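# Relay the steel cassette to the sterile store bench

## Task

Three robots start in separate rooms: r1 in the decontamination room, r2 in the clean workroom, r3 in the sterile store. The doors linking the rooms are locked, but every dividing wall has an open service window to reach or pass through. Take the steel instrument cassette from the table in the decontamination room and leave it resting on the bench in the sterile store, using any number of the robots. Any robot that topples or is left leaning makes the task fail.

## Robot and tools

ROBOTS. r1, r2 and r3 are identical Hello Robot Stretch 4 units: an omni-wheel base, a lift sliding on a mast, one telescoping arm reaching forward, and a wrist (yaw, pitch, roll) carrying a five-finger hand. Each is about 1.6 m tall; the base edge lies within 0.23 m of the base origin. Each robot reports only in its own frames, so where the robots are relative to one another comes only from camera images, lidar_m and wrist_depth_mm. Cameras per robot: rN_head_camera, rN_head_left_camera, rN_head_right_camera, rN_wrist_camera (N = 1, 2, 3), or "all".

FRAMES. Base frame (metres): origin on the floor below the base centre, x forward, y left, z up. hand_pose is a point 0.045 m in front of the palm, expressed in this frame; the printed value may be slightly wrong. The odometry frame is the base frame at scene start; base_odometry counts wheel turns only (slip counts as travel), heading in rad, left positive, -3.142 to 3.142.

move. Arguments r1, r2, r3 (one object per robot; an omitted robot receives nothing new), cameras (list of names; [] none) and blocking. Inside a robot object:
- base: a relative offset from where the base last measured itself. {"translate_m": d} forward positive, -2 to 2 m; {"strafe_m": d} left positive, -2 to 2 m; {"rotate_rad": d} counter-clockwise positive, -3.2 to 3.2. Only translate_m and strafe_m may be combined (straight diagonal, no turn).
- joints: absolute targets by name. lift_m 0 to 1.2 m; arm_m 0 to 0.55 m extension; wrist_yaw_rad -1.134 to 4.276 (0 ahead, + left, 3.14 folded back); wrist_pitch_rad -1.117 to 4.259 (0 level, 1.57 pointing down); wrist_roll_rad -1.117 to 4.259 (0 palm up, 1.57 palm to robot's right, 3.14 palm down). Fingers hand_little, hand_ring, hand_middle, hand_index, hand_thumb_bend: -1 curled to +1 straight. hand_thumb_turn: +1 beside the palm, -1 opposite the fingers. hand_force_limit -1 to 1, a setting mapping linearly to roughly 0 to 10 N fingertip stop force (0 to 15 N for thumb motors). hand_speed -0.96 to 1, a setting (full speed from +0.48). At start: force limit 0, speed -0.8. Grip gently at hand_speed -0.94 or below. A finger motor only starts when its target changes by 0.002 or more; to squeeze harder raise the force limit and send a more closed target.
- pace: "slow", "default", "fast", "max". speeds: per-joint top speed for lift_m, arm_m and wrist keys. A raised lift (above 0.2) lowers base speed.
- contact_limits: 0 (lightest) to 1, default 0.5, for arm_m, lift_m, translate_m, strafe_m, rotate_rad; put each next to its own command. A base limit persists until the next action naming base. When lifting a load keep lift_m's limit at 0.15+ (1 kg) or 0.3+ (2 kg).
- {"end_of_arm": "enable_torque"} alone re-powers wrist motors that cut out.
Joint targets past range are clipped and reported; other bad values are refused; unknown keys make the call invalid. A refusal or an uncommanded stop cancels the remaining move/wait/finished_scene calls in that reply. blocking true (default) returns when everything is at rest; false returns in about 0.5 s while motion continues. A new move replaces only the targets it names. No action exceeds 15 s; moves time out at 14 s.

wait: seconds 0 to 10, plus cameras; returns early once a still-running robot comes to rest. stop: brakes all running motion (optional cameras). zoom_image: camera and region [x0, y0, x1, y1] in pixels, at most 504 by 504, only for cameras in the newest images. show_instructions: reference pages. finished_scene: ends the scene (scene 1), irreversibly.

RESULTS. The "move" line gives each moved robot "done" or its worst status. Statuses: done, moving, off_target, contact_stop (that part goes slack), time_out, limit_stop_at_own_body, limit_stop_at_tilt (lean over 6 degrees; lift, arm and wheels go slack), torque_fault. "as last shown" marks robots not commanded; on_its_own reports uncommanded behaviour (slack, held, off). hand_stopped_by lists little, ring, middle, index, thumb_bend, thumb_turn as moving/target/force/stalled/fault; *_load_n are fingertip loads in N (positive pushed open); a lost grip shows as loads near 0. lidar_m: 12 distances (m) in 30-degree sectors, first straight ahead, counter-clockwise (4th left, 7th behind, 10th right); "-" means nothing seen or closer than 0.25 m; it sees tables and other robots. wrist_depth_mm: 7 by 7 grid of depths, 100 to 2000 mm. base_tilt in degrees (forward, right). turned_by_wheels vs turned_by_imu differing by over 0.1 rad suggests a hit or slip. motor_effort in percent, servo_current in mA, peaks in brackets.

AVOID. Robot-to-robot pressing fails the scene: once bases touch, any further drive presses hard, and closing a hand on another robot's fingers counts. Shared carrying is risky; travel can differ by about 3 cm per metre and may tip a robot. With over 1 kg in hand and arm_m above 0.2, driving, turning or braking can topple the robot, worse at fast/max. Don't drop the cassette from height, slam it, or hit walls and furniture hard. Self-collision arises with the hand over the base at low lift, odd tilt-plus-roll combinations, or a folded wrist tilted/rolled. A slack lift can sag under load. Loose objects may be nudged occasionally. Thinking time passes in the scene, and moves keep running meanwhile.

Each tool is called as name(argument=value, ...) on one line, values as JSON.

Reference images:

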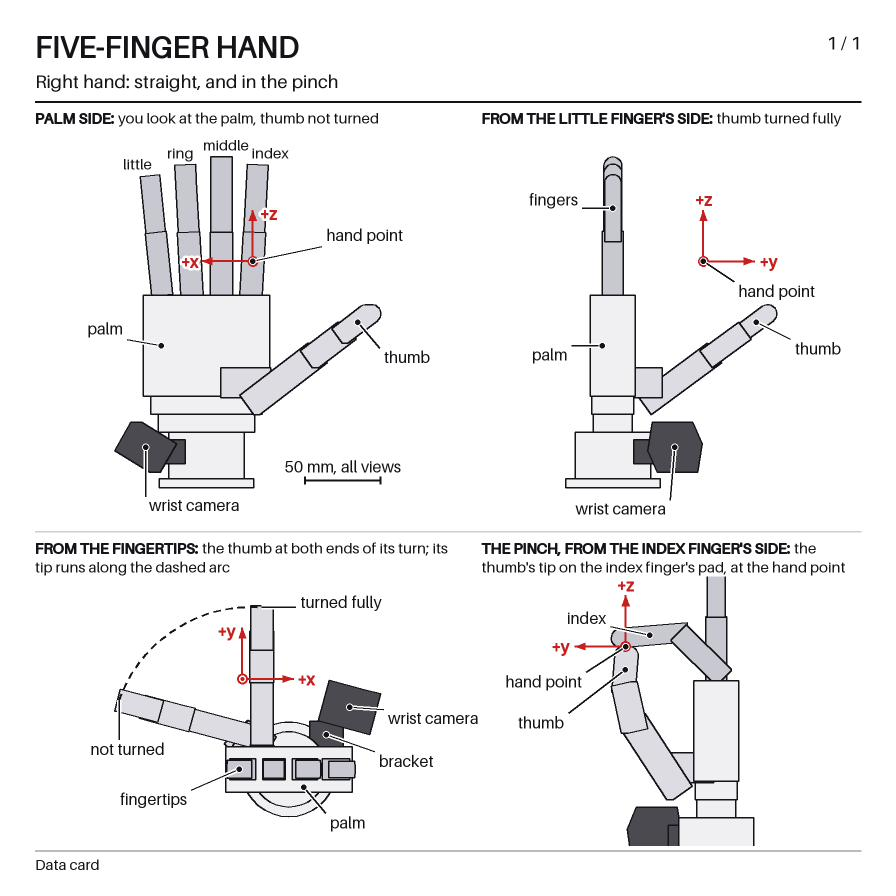

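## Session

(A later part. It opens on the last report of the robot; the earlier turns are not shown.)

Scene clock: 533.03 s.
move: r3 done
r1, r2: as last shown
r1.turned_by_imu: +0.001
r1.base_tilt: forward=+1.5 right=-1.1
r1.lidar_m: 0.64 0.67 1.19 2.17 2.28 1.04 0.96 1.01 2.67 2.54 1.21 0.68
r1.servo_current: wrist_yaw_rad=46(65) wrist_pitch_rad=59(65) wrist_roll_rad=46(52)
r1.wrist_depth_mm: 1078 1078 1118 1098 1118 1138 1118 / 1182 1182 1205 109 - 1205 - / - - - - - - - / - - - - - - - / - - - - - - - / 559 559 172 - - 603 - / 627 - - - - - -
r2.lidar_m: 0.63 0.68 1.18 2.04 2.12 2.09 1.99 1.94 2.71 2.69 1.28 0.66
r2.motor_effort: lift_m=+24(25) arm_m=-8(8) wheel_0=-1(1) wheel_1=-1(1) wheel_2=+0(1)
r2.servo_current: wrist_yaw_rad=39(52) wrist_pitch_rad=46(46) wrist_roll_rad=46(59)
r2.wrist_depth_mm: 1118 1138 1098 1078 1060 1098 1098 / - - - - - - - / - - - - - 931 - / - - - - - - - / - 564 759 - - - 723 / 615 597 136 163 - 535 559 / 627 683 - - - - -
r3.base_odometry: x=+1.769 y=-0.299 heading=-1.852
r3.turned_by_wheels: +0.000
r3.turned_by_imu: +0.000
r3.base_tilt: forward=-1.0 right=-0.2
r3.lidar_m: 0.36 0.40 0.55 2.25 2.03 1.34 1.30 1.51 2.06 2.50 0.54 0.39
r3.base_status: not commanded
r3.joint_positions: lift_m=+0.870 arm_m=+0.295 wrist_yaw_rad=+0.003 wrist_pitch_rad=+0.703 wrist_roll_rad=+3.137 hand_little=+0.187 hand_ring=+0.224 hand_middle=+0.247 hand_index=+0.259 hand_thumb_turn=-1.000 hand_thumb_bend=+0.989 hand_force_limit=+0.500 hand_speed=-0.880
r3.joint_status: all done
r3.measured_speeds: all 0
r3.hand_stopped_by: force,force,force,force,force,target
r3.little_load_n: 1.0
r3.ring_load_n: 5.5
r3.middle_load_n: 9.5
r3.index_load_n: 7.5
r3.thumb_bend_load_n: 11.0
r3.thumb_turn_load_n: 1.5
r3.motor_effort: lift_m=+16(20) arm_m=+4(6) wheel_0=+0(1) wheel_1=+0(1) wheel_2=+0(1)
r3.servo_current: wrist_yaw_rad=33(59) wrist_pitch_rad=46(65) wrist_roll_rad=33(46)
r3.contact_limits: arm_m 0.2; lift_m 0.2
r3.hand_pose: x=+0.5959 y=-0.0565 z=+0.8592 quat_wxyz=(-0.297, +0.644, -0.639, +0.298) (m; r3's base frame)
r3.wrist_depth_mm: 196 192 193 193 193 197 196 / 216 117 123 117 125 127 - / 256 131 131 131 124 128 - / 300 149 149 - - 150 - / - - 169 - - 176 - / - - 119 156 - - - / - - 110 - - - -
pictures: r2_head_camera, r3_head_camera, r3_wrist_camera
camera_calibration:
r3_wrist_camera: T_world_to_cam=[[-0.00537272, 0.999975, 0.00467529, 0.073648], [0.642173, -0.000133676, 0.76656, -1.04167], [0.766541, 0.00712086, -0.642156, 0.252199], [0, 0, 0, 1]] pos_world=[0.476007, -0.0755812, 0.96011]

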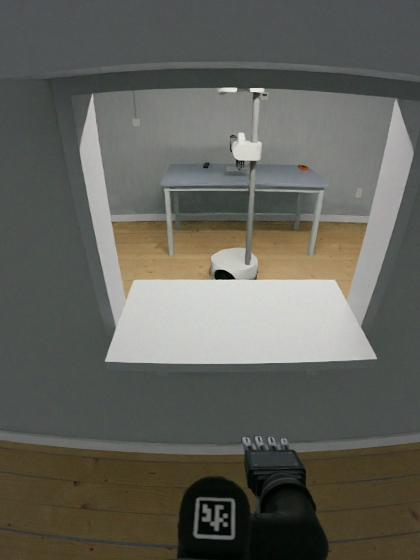

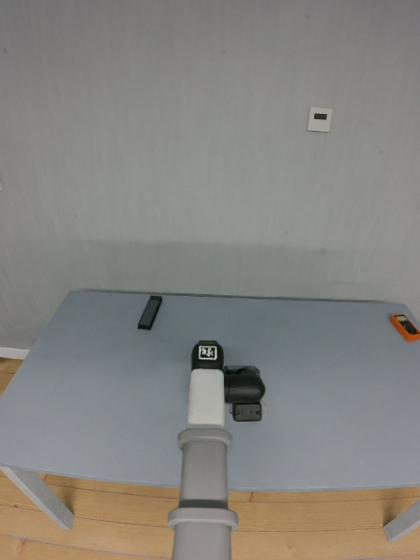

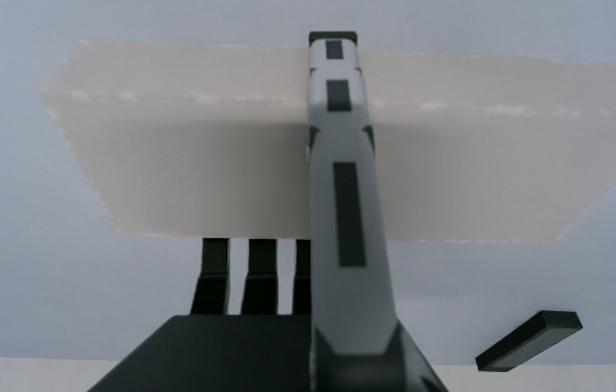

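move(r3={"joints": {"lift_m": 0.815}, "speeds": {"lift_m": 0.08}, "contact_limits": {"lift_m": 0.0}})

move(r3={"joints": {"lift_m": 0.808}, "speeds": {"lift_m": 0.03}, "contact_limits": {"lift_m": 0.0}}, cameras=["r3_wrist_camera"])

move(r3={"joints": {"lift_m": 0.804}, "speeds": {"lift_m": 0.03}, "contact_limits": {"lift_m": 0.0}})

Scene clock: 538.97 s.
move: r3 done
r1, r2: as last shown
r1.base_tilt: forward=+1.4 right=-1.0
r1.lidar_m: 0.64 0.67 1.20 2.17 2.27 1.02 0.98 1.02 2.68 2.55 1.22 0.68
r1.motor_effort: lift_m=+23(23) arm_m=-9(9) wheel_0=-1(1) wheel_1=-2(2) wheel_2=-2(2)
r1.servo_current: wrist_yaw_rad=13(46) wrist_pitch_rad=59(72) wrist_roll_rad=39(59)
r1.wrist_depth_mm: 1078 1078 1118 1118 1118 1138 1118 / 1160 1160 1205 109 - 1205 - / - - - - - - - / - - - - - - - / - - - - - - - / 564 559 172 - - 609 - / 627 - - - - - -
r2.lidar_m: 0.63 0.64 1.18 2.07 2.13 2.13 1.98 1.93 2.77 2.67 1.27 0.69
r2.motor_effort: lift_m=+24(25) arm_m=-8(8) wheel_0=-1(1) wheel_1=-1(1) wheel_2=-1(1)
r2.servo_current: wrist_yaw_rad=46(52) wrist_pitch_rad=46(46) wrist_roll_rad=52(59)
r2.wrist_depth_mm: 1118 1138 1098 1078 1060 1078 1078 / - - - - - - - / - - - - - 917 - / - - - - - - - / - 569 750 - - - 715 / 609 597 136 162 - 530 554 / 627 683 - - - - -
r3.base_odometry: x=+1.769 y=-0.299 heading=-1.852
r3.turned_by_wheels: +0.000
r3.turned_by_imu: +0.000
r3.base_tilt: forward=-0.7 right=-0.1
r3.lidar_m: 0.37 0.39 0.56 2.25 2.02 1.35 1.30 1.52 2.04 2.49 0.53 0.40
r3.base_status: not commanded
r3.joint_positions: lift_m=+0.815 arm_m=+0.295 wrist_yaw_rad=+0.003 wrist_pitch_rad=+0.703 wrist_roll_rad=+3.137 hand_little=+0.187 hand_ring=+0.224 hand_middle=+0.247 hand_index=+0.259 hand_thumb_turn=-1.000 hand_thumb_bend=+0.989 hand_force_limit=+0.500 hand_speed=-0.880
r3.joint_status: all done
r3.measured_speeds: all 0
r3.hand_stopped_by: force,force,force,force,force,target
r3.little_load_n: 1.0
r3.ring_load_n: 6.0
r3.middle_load_n: 9.5
r3.index_load_n: 7.5
r3.thumb_bend_load_n: 11.0
r3.thumb_turn_load_n: 1.5
r3.motor_effort: lift_m=+16(22) arm_m=+4(5) wheel_0=+0(1) wheel_1=+0(1) wheel_2=+0(1)
r3.servo_current: wrist_yaw_rad=33(52) wrist_pitch_rad=39(65) wrist_roll_rad=46(52)
r3.contact_limits: arm_m 0.2; lift_m 0
r3.hand_pose: x=+0.5959 y=-0.0565 z=+0.8042 quat_wxyz=(-0.297, +0.644, -0.639, +0.298) (m; r3's base frame)
r3.wrist_depth_mm: 141 138 138 138 142 145 141 / 152 117 122 117 125 127 - / 189 130 131 131 124 128 - / 216 149 150 - - 151 - / 262 262 172 - - 260 272 / - 298 119 156 - - - / - - 109 - - - -
pictures: none

Scene clock: 539.57 s.
move: r3 done
r1, r2: as last shown
r1.turned_by_imu: +0.000
r1.lidar_m: 0.62 0.67 1.19 2.16 2.27 1.03 0.98 1.01 2.66 2.53 1.22 0.67
r1.motor_effort: lift_m=+23(23) arm_m=-9(9) wheel_0=-1(1) wheel_1=-2(2) wheel_2=-1(2)
r1.servo_current: wrist_yaw_rad=20(59) wrist_pitch_rad=65(72) wrist_roll_rad=46(52)
r1.wrist_depth_mm: 1078 1098 1118 1118 1118 1138 1138 / 1182 1182 1205 109 - 1205 - / - - - - - - - / - - - - - - - / - - - - - - - / 559 559 172 - - 597 - / 621 - - - - - -
r2.turned_by_imu: +0.000
r2.base_tilt: forward=-0.3 right=-1.7
r2.lidar_m: 0.62 0.65 1.16 2.07 2.13 2.11 2.02 1.92 2.72 2.67 1.25 0.69
r2.motor_effort: lift_m=+24(25) arm_m=-7(8) wheel_0=-1(1) wheel_1=-1(1) wheel_2=-1(1)
r2.servo_current: wrist_yaw_rad=46(52) wrist_pitch_rad=39(46) wrist_roll_rad=52(59)
r2.wrist_depth_mm: 1118 1118 1118 1078 1060 1098 1060 / - - - - - - - / - - - - - 917 - / - - - - - - - / - 564 759 - - - 723 / 615 597 135 162 - 530 554 / 627 676 - - - - -
r3.base_odometry: x=+1.769 y=-0.299 heading=-1.852
r3.turned_by_wheels: +0.000
r3.turned_by_imu: +0.000
r3.base_tilt: forward=-0.8 right=-0.2
r3.lidar_m: 0.37 0.39 0.55 2.24 2.03 1.32 1.30 1.53 2.06 2.50 0.53 0.37
r3.base_status: not commanded
r3.joint_positions: lift_m=+0.808 arm_m=+0.295 wrist_yaw_rad=+0.003 wrist_pitch_rad=+0.703 wrist_roll_rad=+3.137 hand_little=+0.187 hand_ring=+0.224 hand_middle=+0.247 hand_index=+0.259 hand_thumb_turn=-1.000 hand_thumb_bend=+0.989 hand_force_limit=+0.500 hand_speed=-0.880
r3.joint_status: all done
r3.measured_speeds: all 0
r3.hand_stopped_by: force,force,force,force,force,target
r3.little_load_n: 1.5
r3.ring_load_n: 5.5
r3.middle_load_n: 9.5
r3.index_load_n: 7.5
r3.thumb_bend_load_n: 11.0
r3.thumb_turn_load_n: 1.5
r3.motor_effort: lift_m=+17(19) arm_m=+4(5) wheel_0=+0(1) wheel_1=+0(1) wheel_2=+0(1)
r3.servo_current: wrist_yaw_rad=52(52) wrist_pitch_rad=46(52) wrist_roll_rad=33(39)
r3.contact_limits: arm_m 0.2; lift_m 0
r3.hand_pose: x=+0.5959 y=-0.0565 z=+0.7972 quat_wxyz=(-0.297, +0.644, -0.639, +0.298) (m; r3's base frame)
r3.wrist_depth_mm: 131 131 132 132 132 137 - / 148 117 122 117 125 127 - / 175 131 131 131 124 128 - / 206 150 150 - - 151 - / 249 249 175 - - 248 259 / 298 285 119 156 - - - / - - 109 - - - -
pictures: r3_wrist_camera
camera_calibration:
r3_wrist_camera: T_world_to_cam=[[-0.00537272, 0.999975, 0.00467529, 0.0739384], [0.642173, -0.000133676, 0.76656, -0.994208], [0.766541, 0.00712086, -0.642156, 0.212309], [0, 0, 0, 1]] pos_world=[0.476107, -0.0755812, 0.89811]

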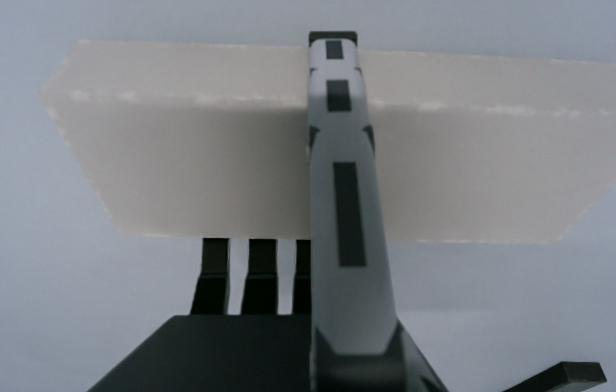

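Scene clock: 540.10 s.
move: r3 done
r1: as last shown
r1.lidar_m: 0.64 0.66 1.18 2.17 2.27 1.03 0.99 1.00 2.66 2.55 1.24 0.65
r1.motor_effort: lift_m=+23(23) arm_m=-9(9) wheel_0=-1(1) wheel_1=-2(2) wheel_2=-2(2)
r1.servo_current: wrist_yaw_rad=46(52) wrist_pitch_rad=52(65) wrist_roll_rad=39(52)
r1.wrist_depth_mm: 1078 1098 1118 1098 1118 1138 1118 / 1160 1182 1205 109 - 1205 - / - - - - - - - / - - - - - - - / - - - - - - - / 559 559 172 - - 603 - / 621 - - - - - -
r2.base_odometry: x=+0.710 y=-0.425 heading=-0.622
r2.turned_by_wheels: +0.000
r2.turned_by_imu: +0.000
r2.base_tilt: forward=-0.3 right=-1.8
r2.lidar_m: 0.64 0.69 1.15 2.07 2.12 2.13 2.00 1.93 2.73 2.68 1.26 0.68
r2.base_status: not commanded
r2.joint_positions: lift_m=+1.000 arm_m=+0.010 wrist_yaw_rad=+0.001 wrist_pitch_rad=+0.700 wrist_roll_rad=+3.138 hand_little=+1.000 hand_ring=+1.000 hand_middle=+1.000 hand_index=+1.000 hand_thumb_turn=-1.000 hand_thumb_bend=+1.000 hand_force_limit=+0.500 hand_speed=-0.700
r2.joint_status: not commanded
r2.measured_speeds: all 0
r2.hand_stopped_by: target,target,target,target,target,target
r2.little_load_n: 0.0
r2.ring_load_n: 0.0
r2.middle_load_n: 0.0
r2.index_load_n: 0.0
r2.thumb_bend_load_n: 0.0
r2.thumb_turn_load_n: 0.0
r2.motor_effort: lift_m=+24(25) arm_m=-8(8) wheel_0=-1(1) wheel_1=-1(1) wheel_2=-1(1)
r2.servo_current: wrist_yaw_rad=46(52) wrist_pitch_rad=46(46) wrist_roll_rad=52(59)
r2.hand_pose: x=+0.3118 y=-0.0567 z=+0.9893 quat_wxyz=(-0.298, +0.642, -0.640, +0.299) (m; r2's base frame)
r2.wrist_depth_mm: 1138 1138 1098 1078 1078 1098 1078 / - - - - - - - / - - - - - 931 - / - - - - - - - / - 569 750 - - - 715 / 609 591 135 162 - 530 559 / 627 683 - - - - -
r3.base_odometry: x=+1.769 y=-0.299 heading=-1.852
r3.turned_by_wheels: +0.000
r3.turned_by_imu: +0.000
r3.base_tilt: forward=-0.7 right=-0.2
r3.lidar_m: 0.38 0.38 0.56 2.25 2.02 1.33 1.29 1.52 2.07 2.50 0.52 0.40
r3.base_status: not commanded
r3.joint_positions: lift_m=+0.804 arm_m=+0.295 wrist_yaw_rad=+0.003 wrist_pitch_rad=+0.703 wrist_roll_rad=+3.137 hand_little=+0.187 hand_ring=+0.224 hand_middle=+0.247 hand_index=+0.259 hand_thumb_turn=-1.000 hand_thumb_bend=+0.989 hand_force_limit=+0.500 hand_speed=-0.880
r3.joint_status: all done
r3.measured_speeds: all 0
r3.hand_stopped_by: force,force,force,force,force,target
r3.little_load_n: 1.0
r3.ring_load_n: 5.5
r3.middle_load_n: 9.0
r3.index_load_n: 7.0
r3.thumb_bend_load_n: 11.0
r3.thumb_turn_load_n: 1.5
r3.motor_effort: lift_m=+15(18) arm_m=+4(4) wheel_0=+1(1) wheel_1=+1(1) wheel_2=+0(0)
r3.servo_current: wrist_yaw_rad=39(52) wrist_pitch_rad=26(59) wrist_roll_rad=39(46)
r3.contact_limits: arm_m 0.2; lift_m 0
r3.hand_pose: x=+0.5959 y=-0.0565 z=+0.7933 quat_wxyz=(-0.297, +0.644, -0.639, +0.298) (m; r3's base frame)
r3.wrist_depth_mm: 128 130 132 129 132 132 131 / 145 117 122 117 124 127 - / 171 131 131 131 124 128 - / 201 149 150 - - 150 - / 245 244 175 - - 244 255 / 294 294 129 156 - 291 294 / - - 109 - - - -
pictures: none

move(r3={"joints": {"lift_m": 0.800}, "speeds": {"lift_m": 0.03}, "contact_limits": {"lift_m": 0.0}}, cameras=["r3_wrist_camera"])

Scene clock: 543.03 s.
move: r3 done
r1, r2: as last shown
r1.turned_by_imu: +0.001
r1.lidar_m: 0.61 0.67 1.21 2.17 2.28 1.05 0.99 1.01 2.67 2.54 1.22 0.67
r1.little_load_n: -0.5
r1.motor_effort: lift_m=+23(23) arm_m=-8(9) wheel_0=+0(1) wheel_1=-2(2) wheel_2=-2(2)
r1.servo_current: wrist_yaw_rad=33(46) wrist_pitch_rad=33(72) wrist_roll_rad=39(52)
r1.wrist_depth_mm: 1078 1098 1118 1118 1098 1138 1118 / 1182 1160 1205 109 - 1205 - / - - - - - - - / - - - - - - - / - - - - - - - / 564 559 172 - - 603 - / 627 - - - - - -
r2.turned_by_imu: +0.001
r2.lidar_m: 0.62 0.67 1.16 2.07 2.14 2.10 2.01 1.92 2.78 2.66 1.28 0.65
r2.servo_current: wrist_yaw_rad=39(52) wrist_pitch_rad=39(52) wrist_roll_rad=26(52)
r2.wrist_depth_mm: 1138 1118 1098 1060 1060 1098 1078 / - - - - - - - / - - - - - 917 - / - - - - - - - / - 569 759 - - - 723 / 615 597 136 162 - 530 554 / 627 683 - - - - -
r3.base_odometry: x=+1.769 y=-0.299 heading=-1.852
r3.turned_by_wheels: +0.000
r3.turned_by_imu: +0.000
r3.base_tilt: forward=-0.7 right=-0.1
r3.lidar_m: 0.36 0.40 0.54 2.25 2.01 1.32 1.30 1.51 2.07 2.48 0.54 0.40
r3.base_status: not commanded
r3.joint_positions: lift_m=+0.801 arm_m=+0.295 wrist_yaw_rad=+0.003 wrist_pitch_rad=+0.702 wrist_roll_rad=+3.138 hand_little=+0.187 hand_ring=+0.224 hand_middle=+0.247 hand_index=+0.259 hand_thumb_turn=-1.000 hand_thumb_bend=+0.989 hand_force_limit=+0.500 hand_speed=-0.880
r3.joint_status: all done
r3.measured_speeds: all 0
r3.hand_stopped_by: force,force,force,force,force,target
r3.little_load_n: 0.5
r3.ring_load_n: 4.0
r3.middle_load_n: 6.5
r3.index_load_n: 6.0
r3.thumb_bend_load_n: 12.0
r3.thumb_turn_load_n: 1.0
r3.motor_effort: lift_m=+10(15) arm_m=+4(4) wheel_0=+2(2) wheel_1=+0(0) wheel_2=+0(1)
r3.servo_current: wrist_yaw_rad=33(52) wrist_pitch_rad=46(52) wrist_roll_rad=26(46)
r3.contact_limits: arm_m 0.2; lift_m 0
r3.hand_pose: x=+0.5961 y=-0.0565 z=+0.7898 quat_wxyz=(-0.297, +0.644, -0.639, +0.298) (m; r3's base frame)
r3.wrist_depth_mm: 127 130 128 128 132 132 132 / 143 117 122 117 128 127 - / 173 131 131 128 124 128 - / 199 150 150 - - 150 - / 240 241 175 - - 246 260 / 290 290 130 156 - - 300 / - - 110 - - - -
pictures: r3_wrist_camera
camera_calibration:
r3_wrist_camera: T_world_to_cam=[[-0.00505611, 0.999974, 0.00505301, 0.0733846], [0.641465, -0.00063313, 0.767152, -0.988688], [0.767136, 0.00712013, -0.641445, 0.206573], [0, 0, 0, 1]] pos_world=[0.47611, -0.0754795, 0.890609]

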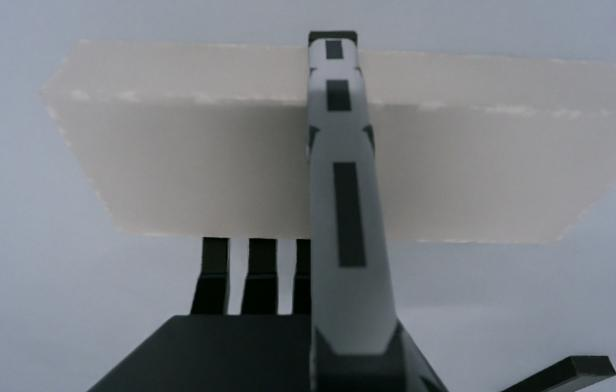

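In firm contact. Release and withdraw.

move(r3={"joints": {"lift_m": 0.803, "hand_speed": -0.7, "hand_index": 1.0, "hand_middle": 1.0, "hand_ring": 1.0, "hand_little": 1.0, "hand_thumb_bend": 1.0}})

move(r3={"joints": {"arm_m": 0.283}, "speeds": {"arm_m": 0.05}})

move(r3={"joints": {"lift_m": 0.90}, "speeds": {"lift_m": 0.2}})

move(r3={"joints": {"arm_m": 0.01}}, cameras=["r3_head_camera", "r3_wrist_camera"])

Scene clock: 547.47 s.
move: r3 done
r1, r2: as last shown
r1.base_tilt: forward=+1.7 right=-1.0
r1.lidar_m: 0.61 0.68 1.18 2.16 2.28 1.03 0.97 1.02 2.68 2.55 1.19 0.66
r1.little_load_n: 0.0
r1.motor_effort: lift_m=+23(23) arm_m=-9(9) wheel_0=+0(1) wheel_1=-2(2) wheel_2=-2(2)
r1.servo_current: wrist_yaw_rad=39(59) wrist_pitch_rad=59(78) wrist_roll_rad=52(52)
r1.wrist_depth_mm: 1078 1098 1118 1098 1118 1138 1138 / 1160 1160 1205 109 - 1205 - / - - - - - - - / - - - - - - - / - - - - - - - / 559 559 172 - - 603 - / 627 - - - - - -
r2.base_tilt: forward=-0.2 right=-1.8
r2.lidar_m: 0.63 0.67 1.16 2.04 2.15 2.12 2.00 1.93 2.72 2.67 1.27 0.66
r2.motor_effort: lift_m=+24(25) arm_m=-8(8) wheel_0=-1(1) wheel_1=-1(1) wheel_2=+0(1)
r2.servo_current: wrist_yaw_rad=46(52) wrist_pitch_rad=39(52) wrist_roll_rad=46(59)
r2.wrist_depth_mm: 1118 1118 1098 1078 1060 1078 1060 / - - - - - - - / - - - - - 917 - / - - - - - - - / - 564 759 - - - 732 / 609 591 135 162 - 530 554 / 634 683 - - - - -
r3.base_odometry: x=+1.769 y=-0.299 heading=-1.852
r3.turned_by_wheels: +0.000
r3.turned_by_imu: +0.000
r3.base_tilt: forward=-0.6 right=-0.1
r3.lidar_m: 0.36 0.40 0.56 2.23 2.01 1.33 1.30 1.51 2.05 2.49 0.54 0.40
r3.base_status: not commanded
r3.joint_positions: lift_m=+0.803 arm_m=+0.295 wrist_yaw_rad=+0.003 wrist_pitch_rad=+0.702 wrist_roll_rad=+3.138 hand_little=+1.000 hand_ring=+1.000 hand_middle=+1.000 hand_index=+1.000 hand_thumb_turn=-1.000 hand_thumb_bend=+1.000 hand_force_limit=+0.500 hand_speed=-0.700
r3.joint_status: all done
r3.measured_speeds: all 0
r3.hand_stopped_by: target,target,target,target,target,target
r3.little_load_n: 0.0
r3.ring_load_n: 0.0
r3.middle_load_n: 0.0
r3.index_load_n: 0.0
r3.thumb_bend_load_n: 0.0
r3.thumb_turn_load_n: 0.0
r3.motor_effort: lift_m=+20(21) arm_m=+4(4) wheel_0=+1(2) wheel_1=+1(1) wheel_2=+0(0)
r3.servo_current: wrist_yaw_rad=33(46) wrist_pitch_rad=39(59) wrist_roll_rad=26(52)
r3.contact_limits: arm_m 0.2
r3.hand_pose: x=+0.5961 y=-0.0565 z=+0.7921 quat_wxyz=(-0.297, +0.644, -0.639, +0.298) (m; r3's base frame)
r3.wrist_depth_mm: 129 129 130 125 131 131 131 / 145 125 127 123 126 129 - / 172 130 131 127 124 128 - / 197 148 149 - - 151 - / 237 238 239 251 - 242 256 / 286 287 274 175 - 294 296 / - - 109 - - - -
pictures: none

Scene clock: 548.13 s.
move: r3 done
r1, r2: as last shown
r1.turned_by_imu: +0.000
r1.base_tilt: forward=+1.4 right=-1.1
r1.lidar_m: 0.61 0.67 1.18 2.18 2.27 1.05 0.98 1.01 2.67 2.54 1.22 0.68
r1.motor_effort: lift_m=+23(23) arm_m=-9(9) wheel_0=-1(1) wheel_1=-2(2) wheel_2=-2(2)
r1.servo_current: wrist_yaw_rad=13(52) wrist_pitch_rad=59(72) wrist_roll_rad=46(46)
r1.wrist_depth_mm: 1078 1098 1118 1098 1098 1138 1138 / 1182 1182 1205 109 - 1205 - / - - - - - - - / - - - - - - - / - - - - - - - / 559 559 172 - - 603 - / 627 - - - - - -
r2.turned_by_imu: +0.000
r2.base_tilt: forward=-0.3 right=-1.8
r2.lidar_m: 0.62 0.67 1.16 2.08 2.17 2.12 2.01 1.92 2.74 2.68 1.29 0.69
r2.motor_effort: lift_m=+24(25) arm_m=-8(8) wheel_0=-1(1) wheel_1=+0(1) wheel_2=-1(1)
r2.servo_current: wrist_yaw_rad=52(52) wrist_pitch_rad=39(52) wrist_roll_rad=59(59)
r2.wrist_depth_mm: 1138 1118 1098 1060 1060 1078 1078 / - - - - - - - / - - - - - 917 - / - - - - - - - / - 569 759 - - - 732 / 609 597 135 162 - 535 554 / 621 683 - - - - -
r3.base_odometry: x=+1.769 y=-0.299 heading=-1.852
r3.turned_by_wheels: +0.000
r3.turned_by_imu: +0.000
r3.base_tilt: forward=-0.7 right=-0.1
r3.lidar_m: 0.37 0.39 0.54 2.24 2.02 1.34 1.30 1.51 2.06 2.49 0.54 0.39
r3.base_status: not commanded
r3.joint_positions: lift_m=+0.803 arm_m=+0.283 wrist_yaw_rad=+0.003 wrist_pitch_rad=+0.702 wrist_roll_rad=+3.138 hand_little=+1.000 hand_ring=+1.000 hand_middle=+1.000 hand_index=+1.000 hand_thumb_turn=-1.000 hand_thumb_bend=+1.000 hand_force_limit=+0.500 hand_speed=-0.700
r3.joint_status: all done
r3.measured_speeds: all 0
r3.hand_stopped_by: target,target,target,target,target,target
r3.little_load_n: 0.0
r3.ring_load_n: 0.0
r3.middle_load_n: 0.0
r3.index_load_n: 0.0
r3.thumb_bend_load_n: 0.0
r3.thumb_turn_load_n: 0.0
r3.motor_effort: lift_m=+20(20) arm_m=-4(5) wheel_0=+1(2) wheel_1=+0(1) wheel_2=+0(0)
r3.servo_current: wrist_yaw_rad=26(52) wrist_pitch_rad=39(52) wrist_roll_rad=33(46)
r3.hand_pose: x=+0.5842 y=-0.0565 z=+0.7921 quat_wxyz=(-0.297, +0.644, -0.639, +0.298) (m; r3's base frame)
r3.wrist_depth_mm: 129 130 130 125 131 131 131 / 146 139 140 139 143 145 144 / 167 128 131 - 133 132 - / 197 148 149 - - 150 - / 237 238 180 251 - 183 255 / 286 286 273 175 - 294 296 / - - 109 - - - -
pictures: none

Scene clock: 549.57 s.
move: r3 done
r1.base_odometry: x=-1.879 y=-0.207 heading=+2.063
r1.turned_by_wheels: +0.000
r1.turned_by_imu: +0.000
r1.base_tilt: forward=+1.4 right=-0.9
r1.lidar_m: 0.64 0.68 1.19 2.17 2.30 1.04 0.98 1.01 2.65 2.56 1.22 0.68
r1.base_status: not commanded
r1.joint_positions: lift_m=+1.000 arm_m=+0.001 wrist_yaw_rad=+0.001 wrist_pitch_rad=+0.702 wrist_roll_rad=+3.137 hand_little=+1.000 hand_ring=+1.000 hand_middle=+1.000 hand_index=+1.000 hand_thumb_turn=-1.000 hand_thumb_bend=+1.000 hand_force_limit=+0.300 hand_speed=-0.700
r1.joint_status: not commanded
r1.measured_speeds: all 0
r1.hand_stopped_by: target,target,target,target,target,target
r1.little_load_n: 0.0
r1.ring_load_n: 0.0
r1.middle_load_n: 0.0
r1.index_load_n: 0.0
r1.thumb_bend_load_n: 0.0
r1.thumb_turn_load_n: 0.0
r1.motor_effort: lift_m=+23(23) arm_m=-9(9) wheel_0=+0(1) wheel_1=-2(2) wheel_2=-2(2)
r1.servo_current: wrist_yaw_rad=20(78) wrist_pitch_rad=59(78) wrist_roll_rad=39(46)
r1.hand_pose: x=+0.3025 y=-0.0568 z=+0.9889 quat_wxyz=(-0.297, +0.643, -0.640, +0.298) (m; r1's base frame)
r1.wrist_depth_mm: 1078 1098 1098 1098 1098 1138 1138 / 1160 1182 1205 109 - 1205 - / - - - - - - - / - - - - - - - / - - - - - - - / 564 559 172 - - 603 - / 621 - - - - - -
r2: as last shown
r2.base_tilt: forward=-0.2 right=-1.7
r2.lidar_m: 0.63 0.66 1.16 2.06 2.14 2.13 2.00 1.92 2.72 2.68 1.24 0.69
r2.motor_effort: lift_m=+24(25) arm_m=-8(8) wheel_0=-1(1) wheel_1=-1(1) wheel_2=-1(1)
r2.servo_current: wrist_yaw_rad=52(59) wrist_pitch_rad=46(52) wrist_roll_rad=46(65)
r2.wrist_depth_mm: 1118 1138 1098 1078 1060 1098 1078 / - - - - - - - / - - - - - 931 - / - - - - - - - / - 564 759 - - - 723 / 609 597 135 162 - 535 554 / 621 691 - - - - -
r3.base_odometry: x=+1.769 y=-0.299 heading=-1.852
r3.turned_by_wheels: +0.000
r3.turned_by_imu: +0.000
r3.base_tilt: forward=-0.7 right=-0.2
r3.lidar_m: 0.36 0.39 0.54 2.23 2.01 1.33 1.31 1.50 2.05 2.49 0.54 0.39
r3.base_status: not commanded
r3.joint_positions: lift_m=+0.900 arm_m=+0.283 wrist_yaw_rad=+0.003 wrist_pitch_rad=+0.702 wrist_roll_rad=+3.138 hand_little=+1.000 hand_ring=+1.000 hand_middle=+1.000 hand_index=+1.000 hand_thumb_turn=-1.000 hand_thumb_bend=+1.000 hand_force_limit=+0.500 hand_speed=-0.700
r3.joint_status: all done
r3.measured_speeds: all 0
r3.hand_stopped_by: target,target,target,target,target,target
r3.little_load_n: 0.0
r3.ring_load_n: 0.0
r3.middle_load_n: 0.0
r3.index_load_n: 0.0
r3.thumb_bend_load_n: 0.0
r3.thumb_turn_load_n: 0.0
r3.motor_effort: lift_m=+22(27) arm_m=-4(4) wheel_0=+1(2) wheel_1=+0(1) wheel_2=+0(1)
r3.servo_current: wrist_yaw_rad=26(39) wrist_pitch_rad=52(52) wrist_roll_rad=33(46)
r3.hand_pose: x=+0.5842 y=-0.0565 z=+0.8889 quat_wxyz=(-0.297, +0.644, -0.639, +0.298) (m; r3's base frame)
r3.wrist_depth_mm: 226 221 195 191 196 198 229 / 255 257 220 216 222 223 259 / 293 294 287 297 - 300 297 / - - - - - - - / - - - - - - - / - - 119 - - - - / - - 110 - - - -
pictures: none

Scene clock: 551.50 s.
move: r3 done
r1, r2: as last shown
r1.turned_by_imu: +0.001
r1.base_tilt: forward=+1.5 right=-1.1
r1.lidar_m: 0.62 0.67 1.20 2.19 2.29 1.03 0.98 1.02 2.66 2.55 1.22 0.69
r1.motor_effort: lift_m=+23(23) arm_m=-8(9) wheel_0=-1(1) wheel_1=-2(2) wheel_2=-1(2)
r1.servo_current: wrist_yaw_rad=26(65) wrist_pitch_rad=52(72) wrist_roll_rad=46(52)
r1.wrist_depth_mm: 1078 1098 1118 1098 1098 1138 1118 / 1160 1182 1205 109 - 1205 - / - - - - - - - / - - - - - - - / - - - - - - - / 559 564 172 - - 597 - / 627 - - - - - -
r2.base_tilt: forward=-0.3 right=-1.7
r2.lidar_m: 0.64 0.67 1.14 2.07 2.13 2.13 1.98 1.92 2.71 2.65 1.29 0.68
r2.ring_load_n: -0.5
r2.thumb_turn_load_n: 0.5
r2.motor_effort: lift_m=+25(25) arm_m=-8(8) wheel_0=-1(1) wheel_1=-1(1) wheel_2=-1(1)
r2.servo_current: wrist_yaw_rad=46(52) wrist_pitch_rad=46(52) wrist_roll_rad=46(59)
r2.wrist_depth_mm: 1118 1138 1098 1078 1060 1078 1098 / - - - - - - - / - - - - - 917 - / - - - - - - - / - 569 759 - - - 723 / 615 597 135 162 - 535 554 / 627 683 - - - - -
r3.base_odometry: x=+1.769 y=-0.299 heading=-1.852
r3.turned_by_wheels: +0.000
r3.turned_by_imu: +0.000
r3.base_tilt: forward=-0.8 right=-0.2
r3.lidar_m: 0.36 0.40 0.55 2.25 2.01 1.32 1.29 1.52 2.06 2.49 0.54 0.38
r3.base_status: not commanded
r3.joint_positions: lift_m=+0.900 arm_m=+0.010 wrist_yaw_rad=+0.003 wrist_pitch_rad=+0.702 wrist_roll_rad=+3.138 hand_little=+1.000 hand_ring=+1.000 hand_middle=+1.000 hand_index=+1.000 hand_thumb_turn=-1.000 hand_thumb_bend=+1.000 hand_force_limit=+0.500 hand_speed=-0.700
r3.joint_status: all done
r3.measured_speeds: all 0
r3.hand_stopped_by: target,target,target,target,target,target
r3.little_load_n: 0.0
r3.ring_load_n: 0.0
r3.middle_load_n: 0.0
r3.index_load_n: 0.0
r3.thumb_bend_load_n: 0.0
r3.thumb_turn_load_n: 0.0
r3.motor_effort: lift_m=+22(22) arm_m=-4(7) wheel_0=+2(2) wheel_1=+0(1) wheel_2=+0(0)
r3.servo_current: wrist_yaw_rad=26(46) wrist_pitch_rad=33(59) wrist_roll_rad=33(46)
r3.hand_pose: x=+0.3112 y=-0.0565 z=+0.8889 quat_wxyz=(-0.297, +0.644, -0.639, +0.298) (m; r3's base frame)
r3.wrist_depth_mm: 1008 1008 1008 976 960 1008 991 / 1060 1118 1098 1098 - 1098 1118 / 291 297 300 298 - 296 300 / - - - - - - - / - - - 399 - - - / - - 119 - - - - / - - 109 - - - -
pictures: r3_head_camera, r3_wrist_camera
camera_calibration:
r3_wrist_camera: T_world_to_cam=[[-0.0049149, 0.999975, 0.00506577, 0.071404], [0.641465, -0.000733503, 0.767152, -0.882032], [0.767137, 0.00701999, -0.641445, 0.488612], [0, 0, 0, 1]] pos_world=[0.191311, -0.0754792, 0.989709]

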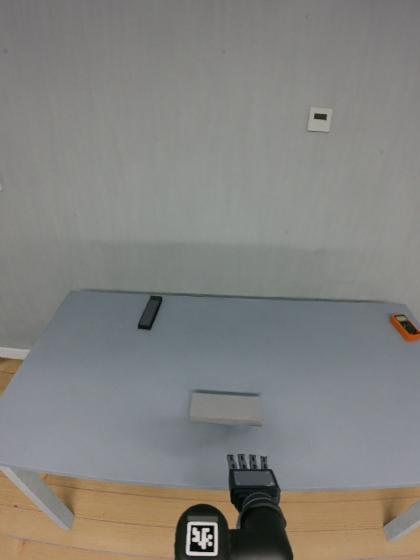

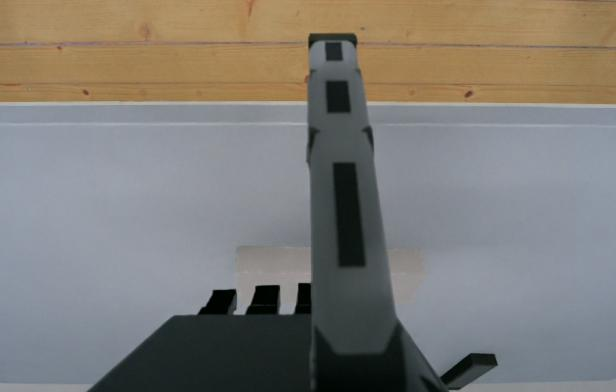

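The cassette is resting flat on the sterile-store bench, and all three robots are upright and at rest.

finished_scene()

The scene is finished: the task was done.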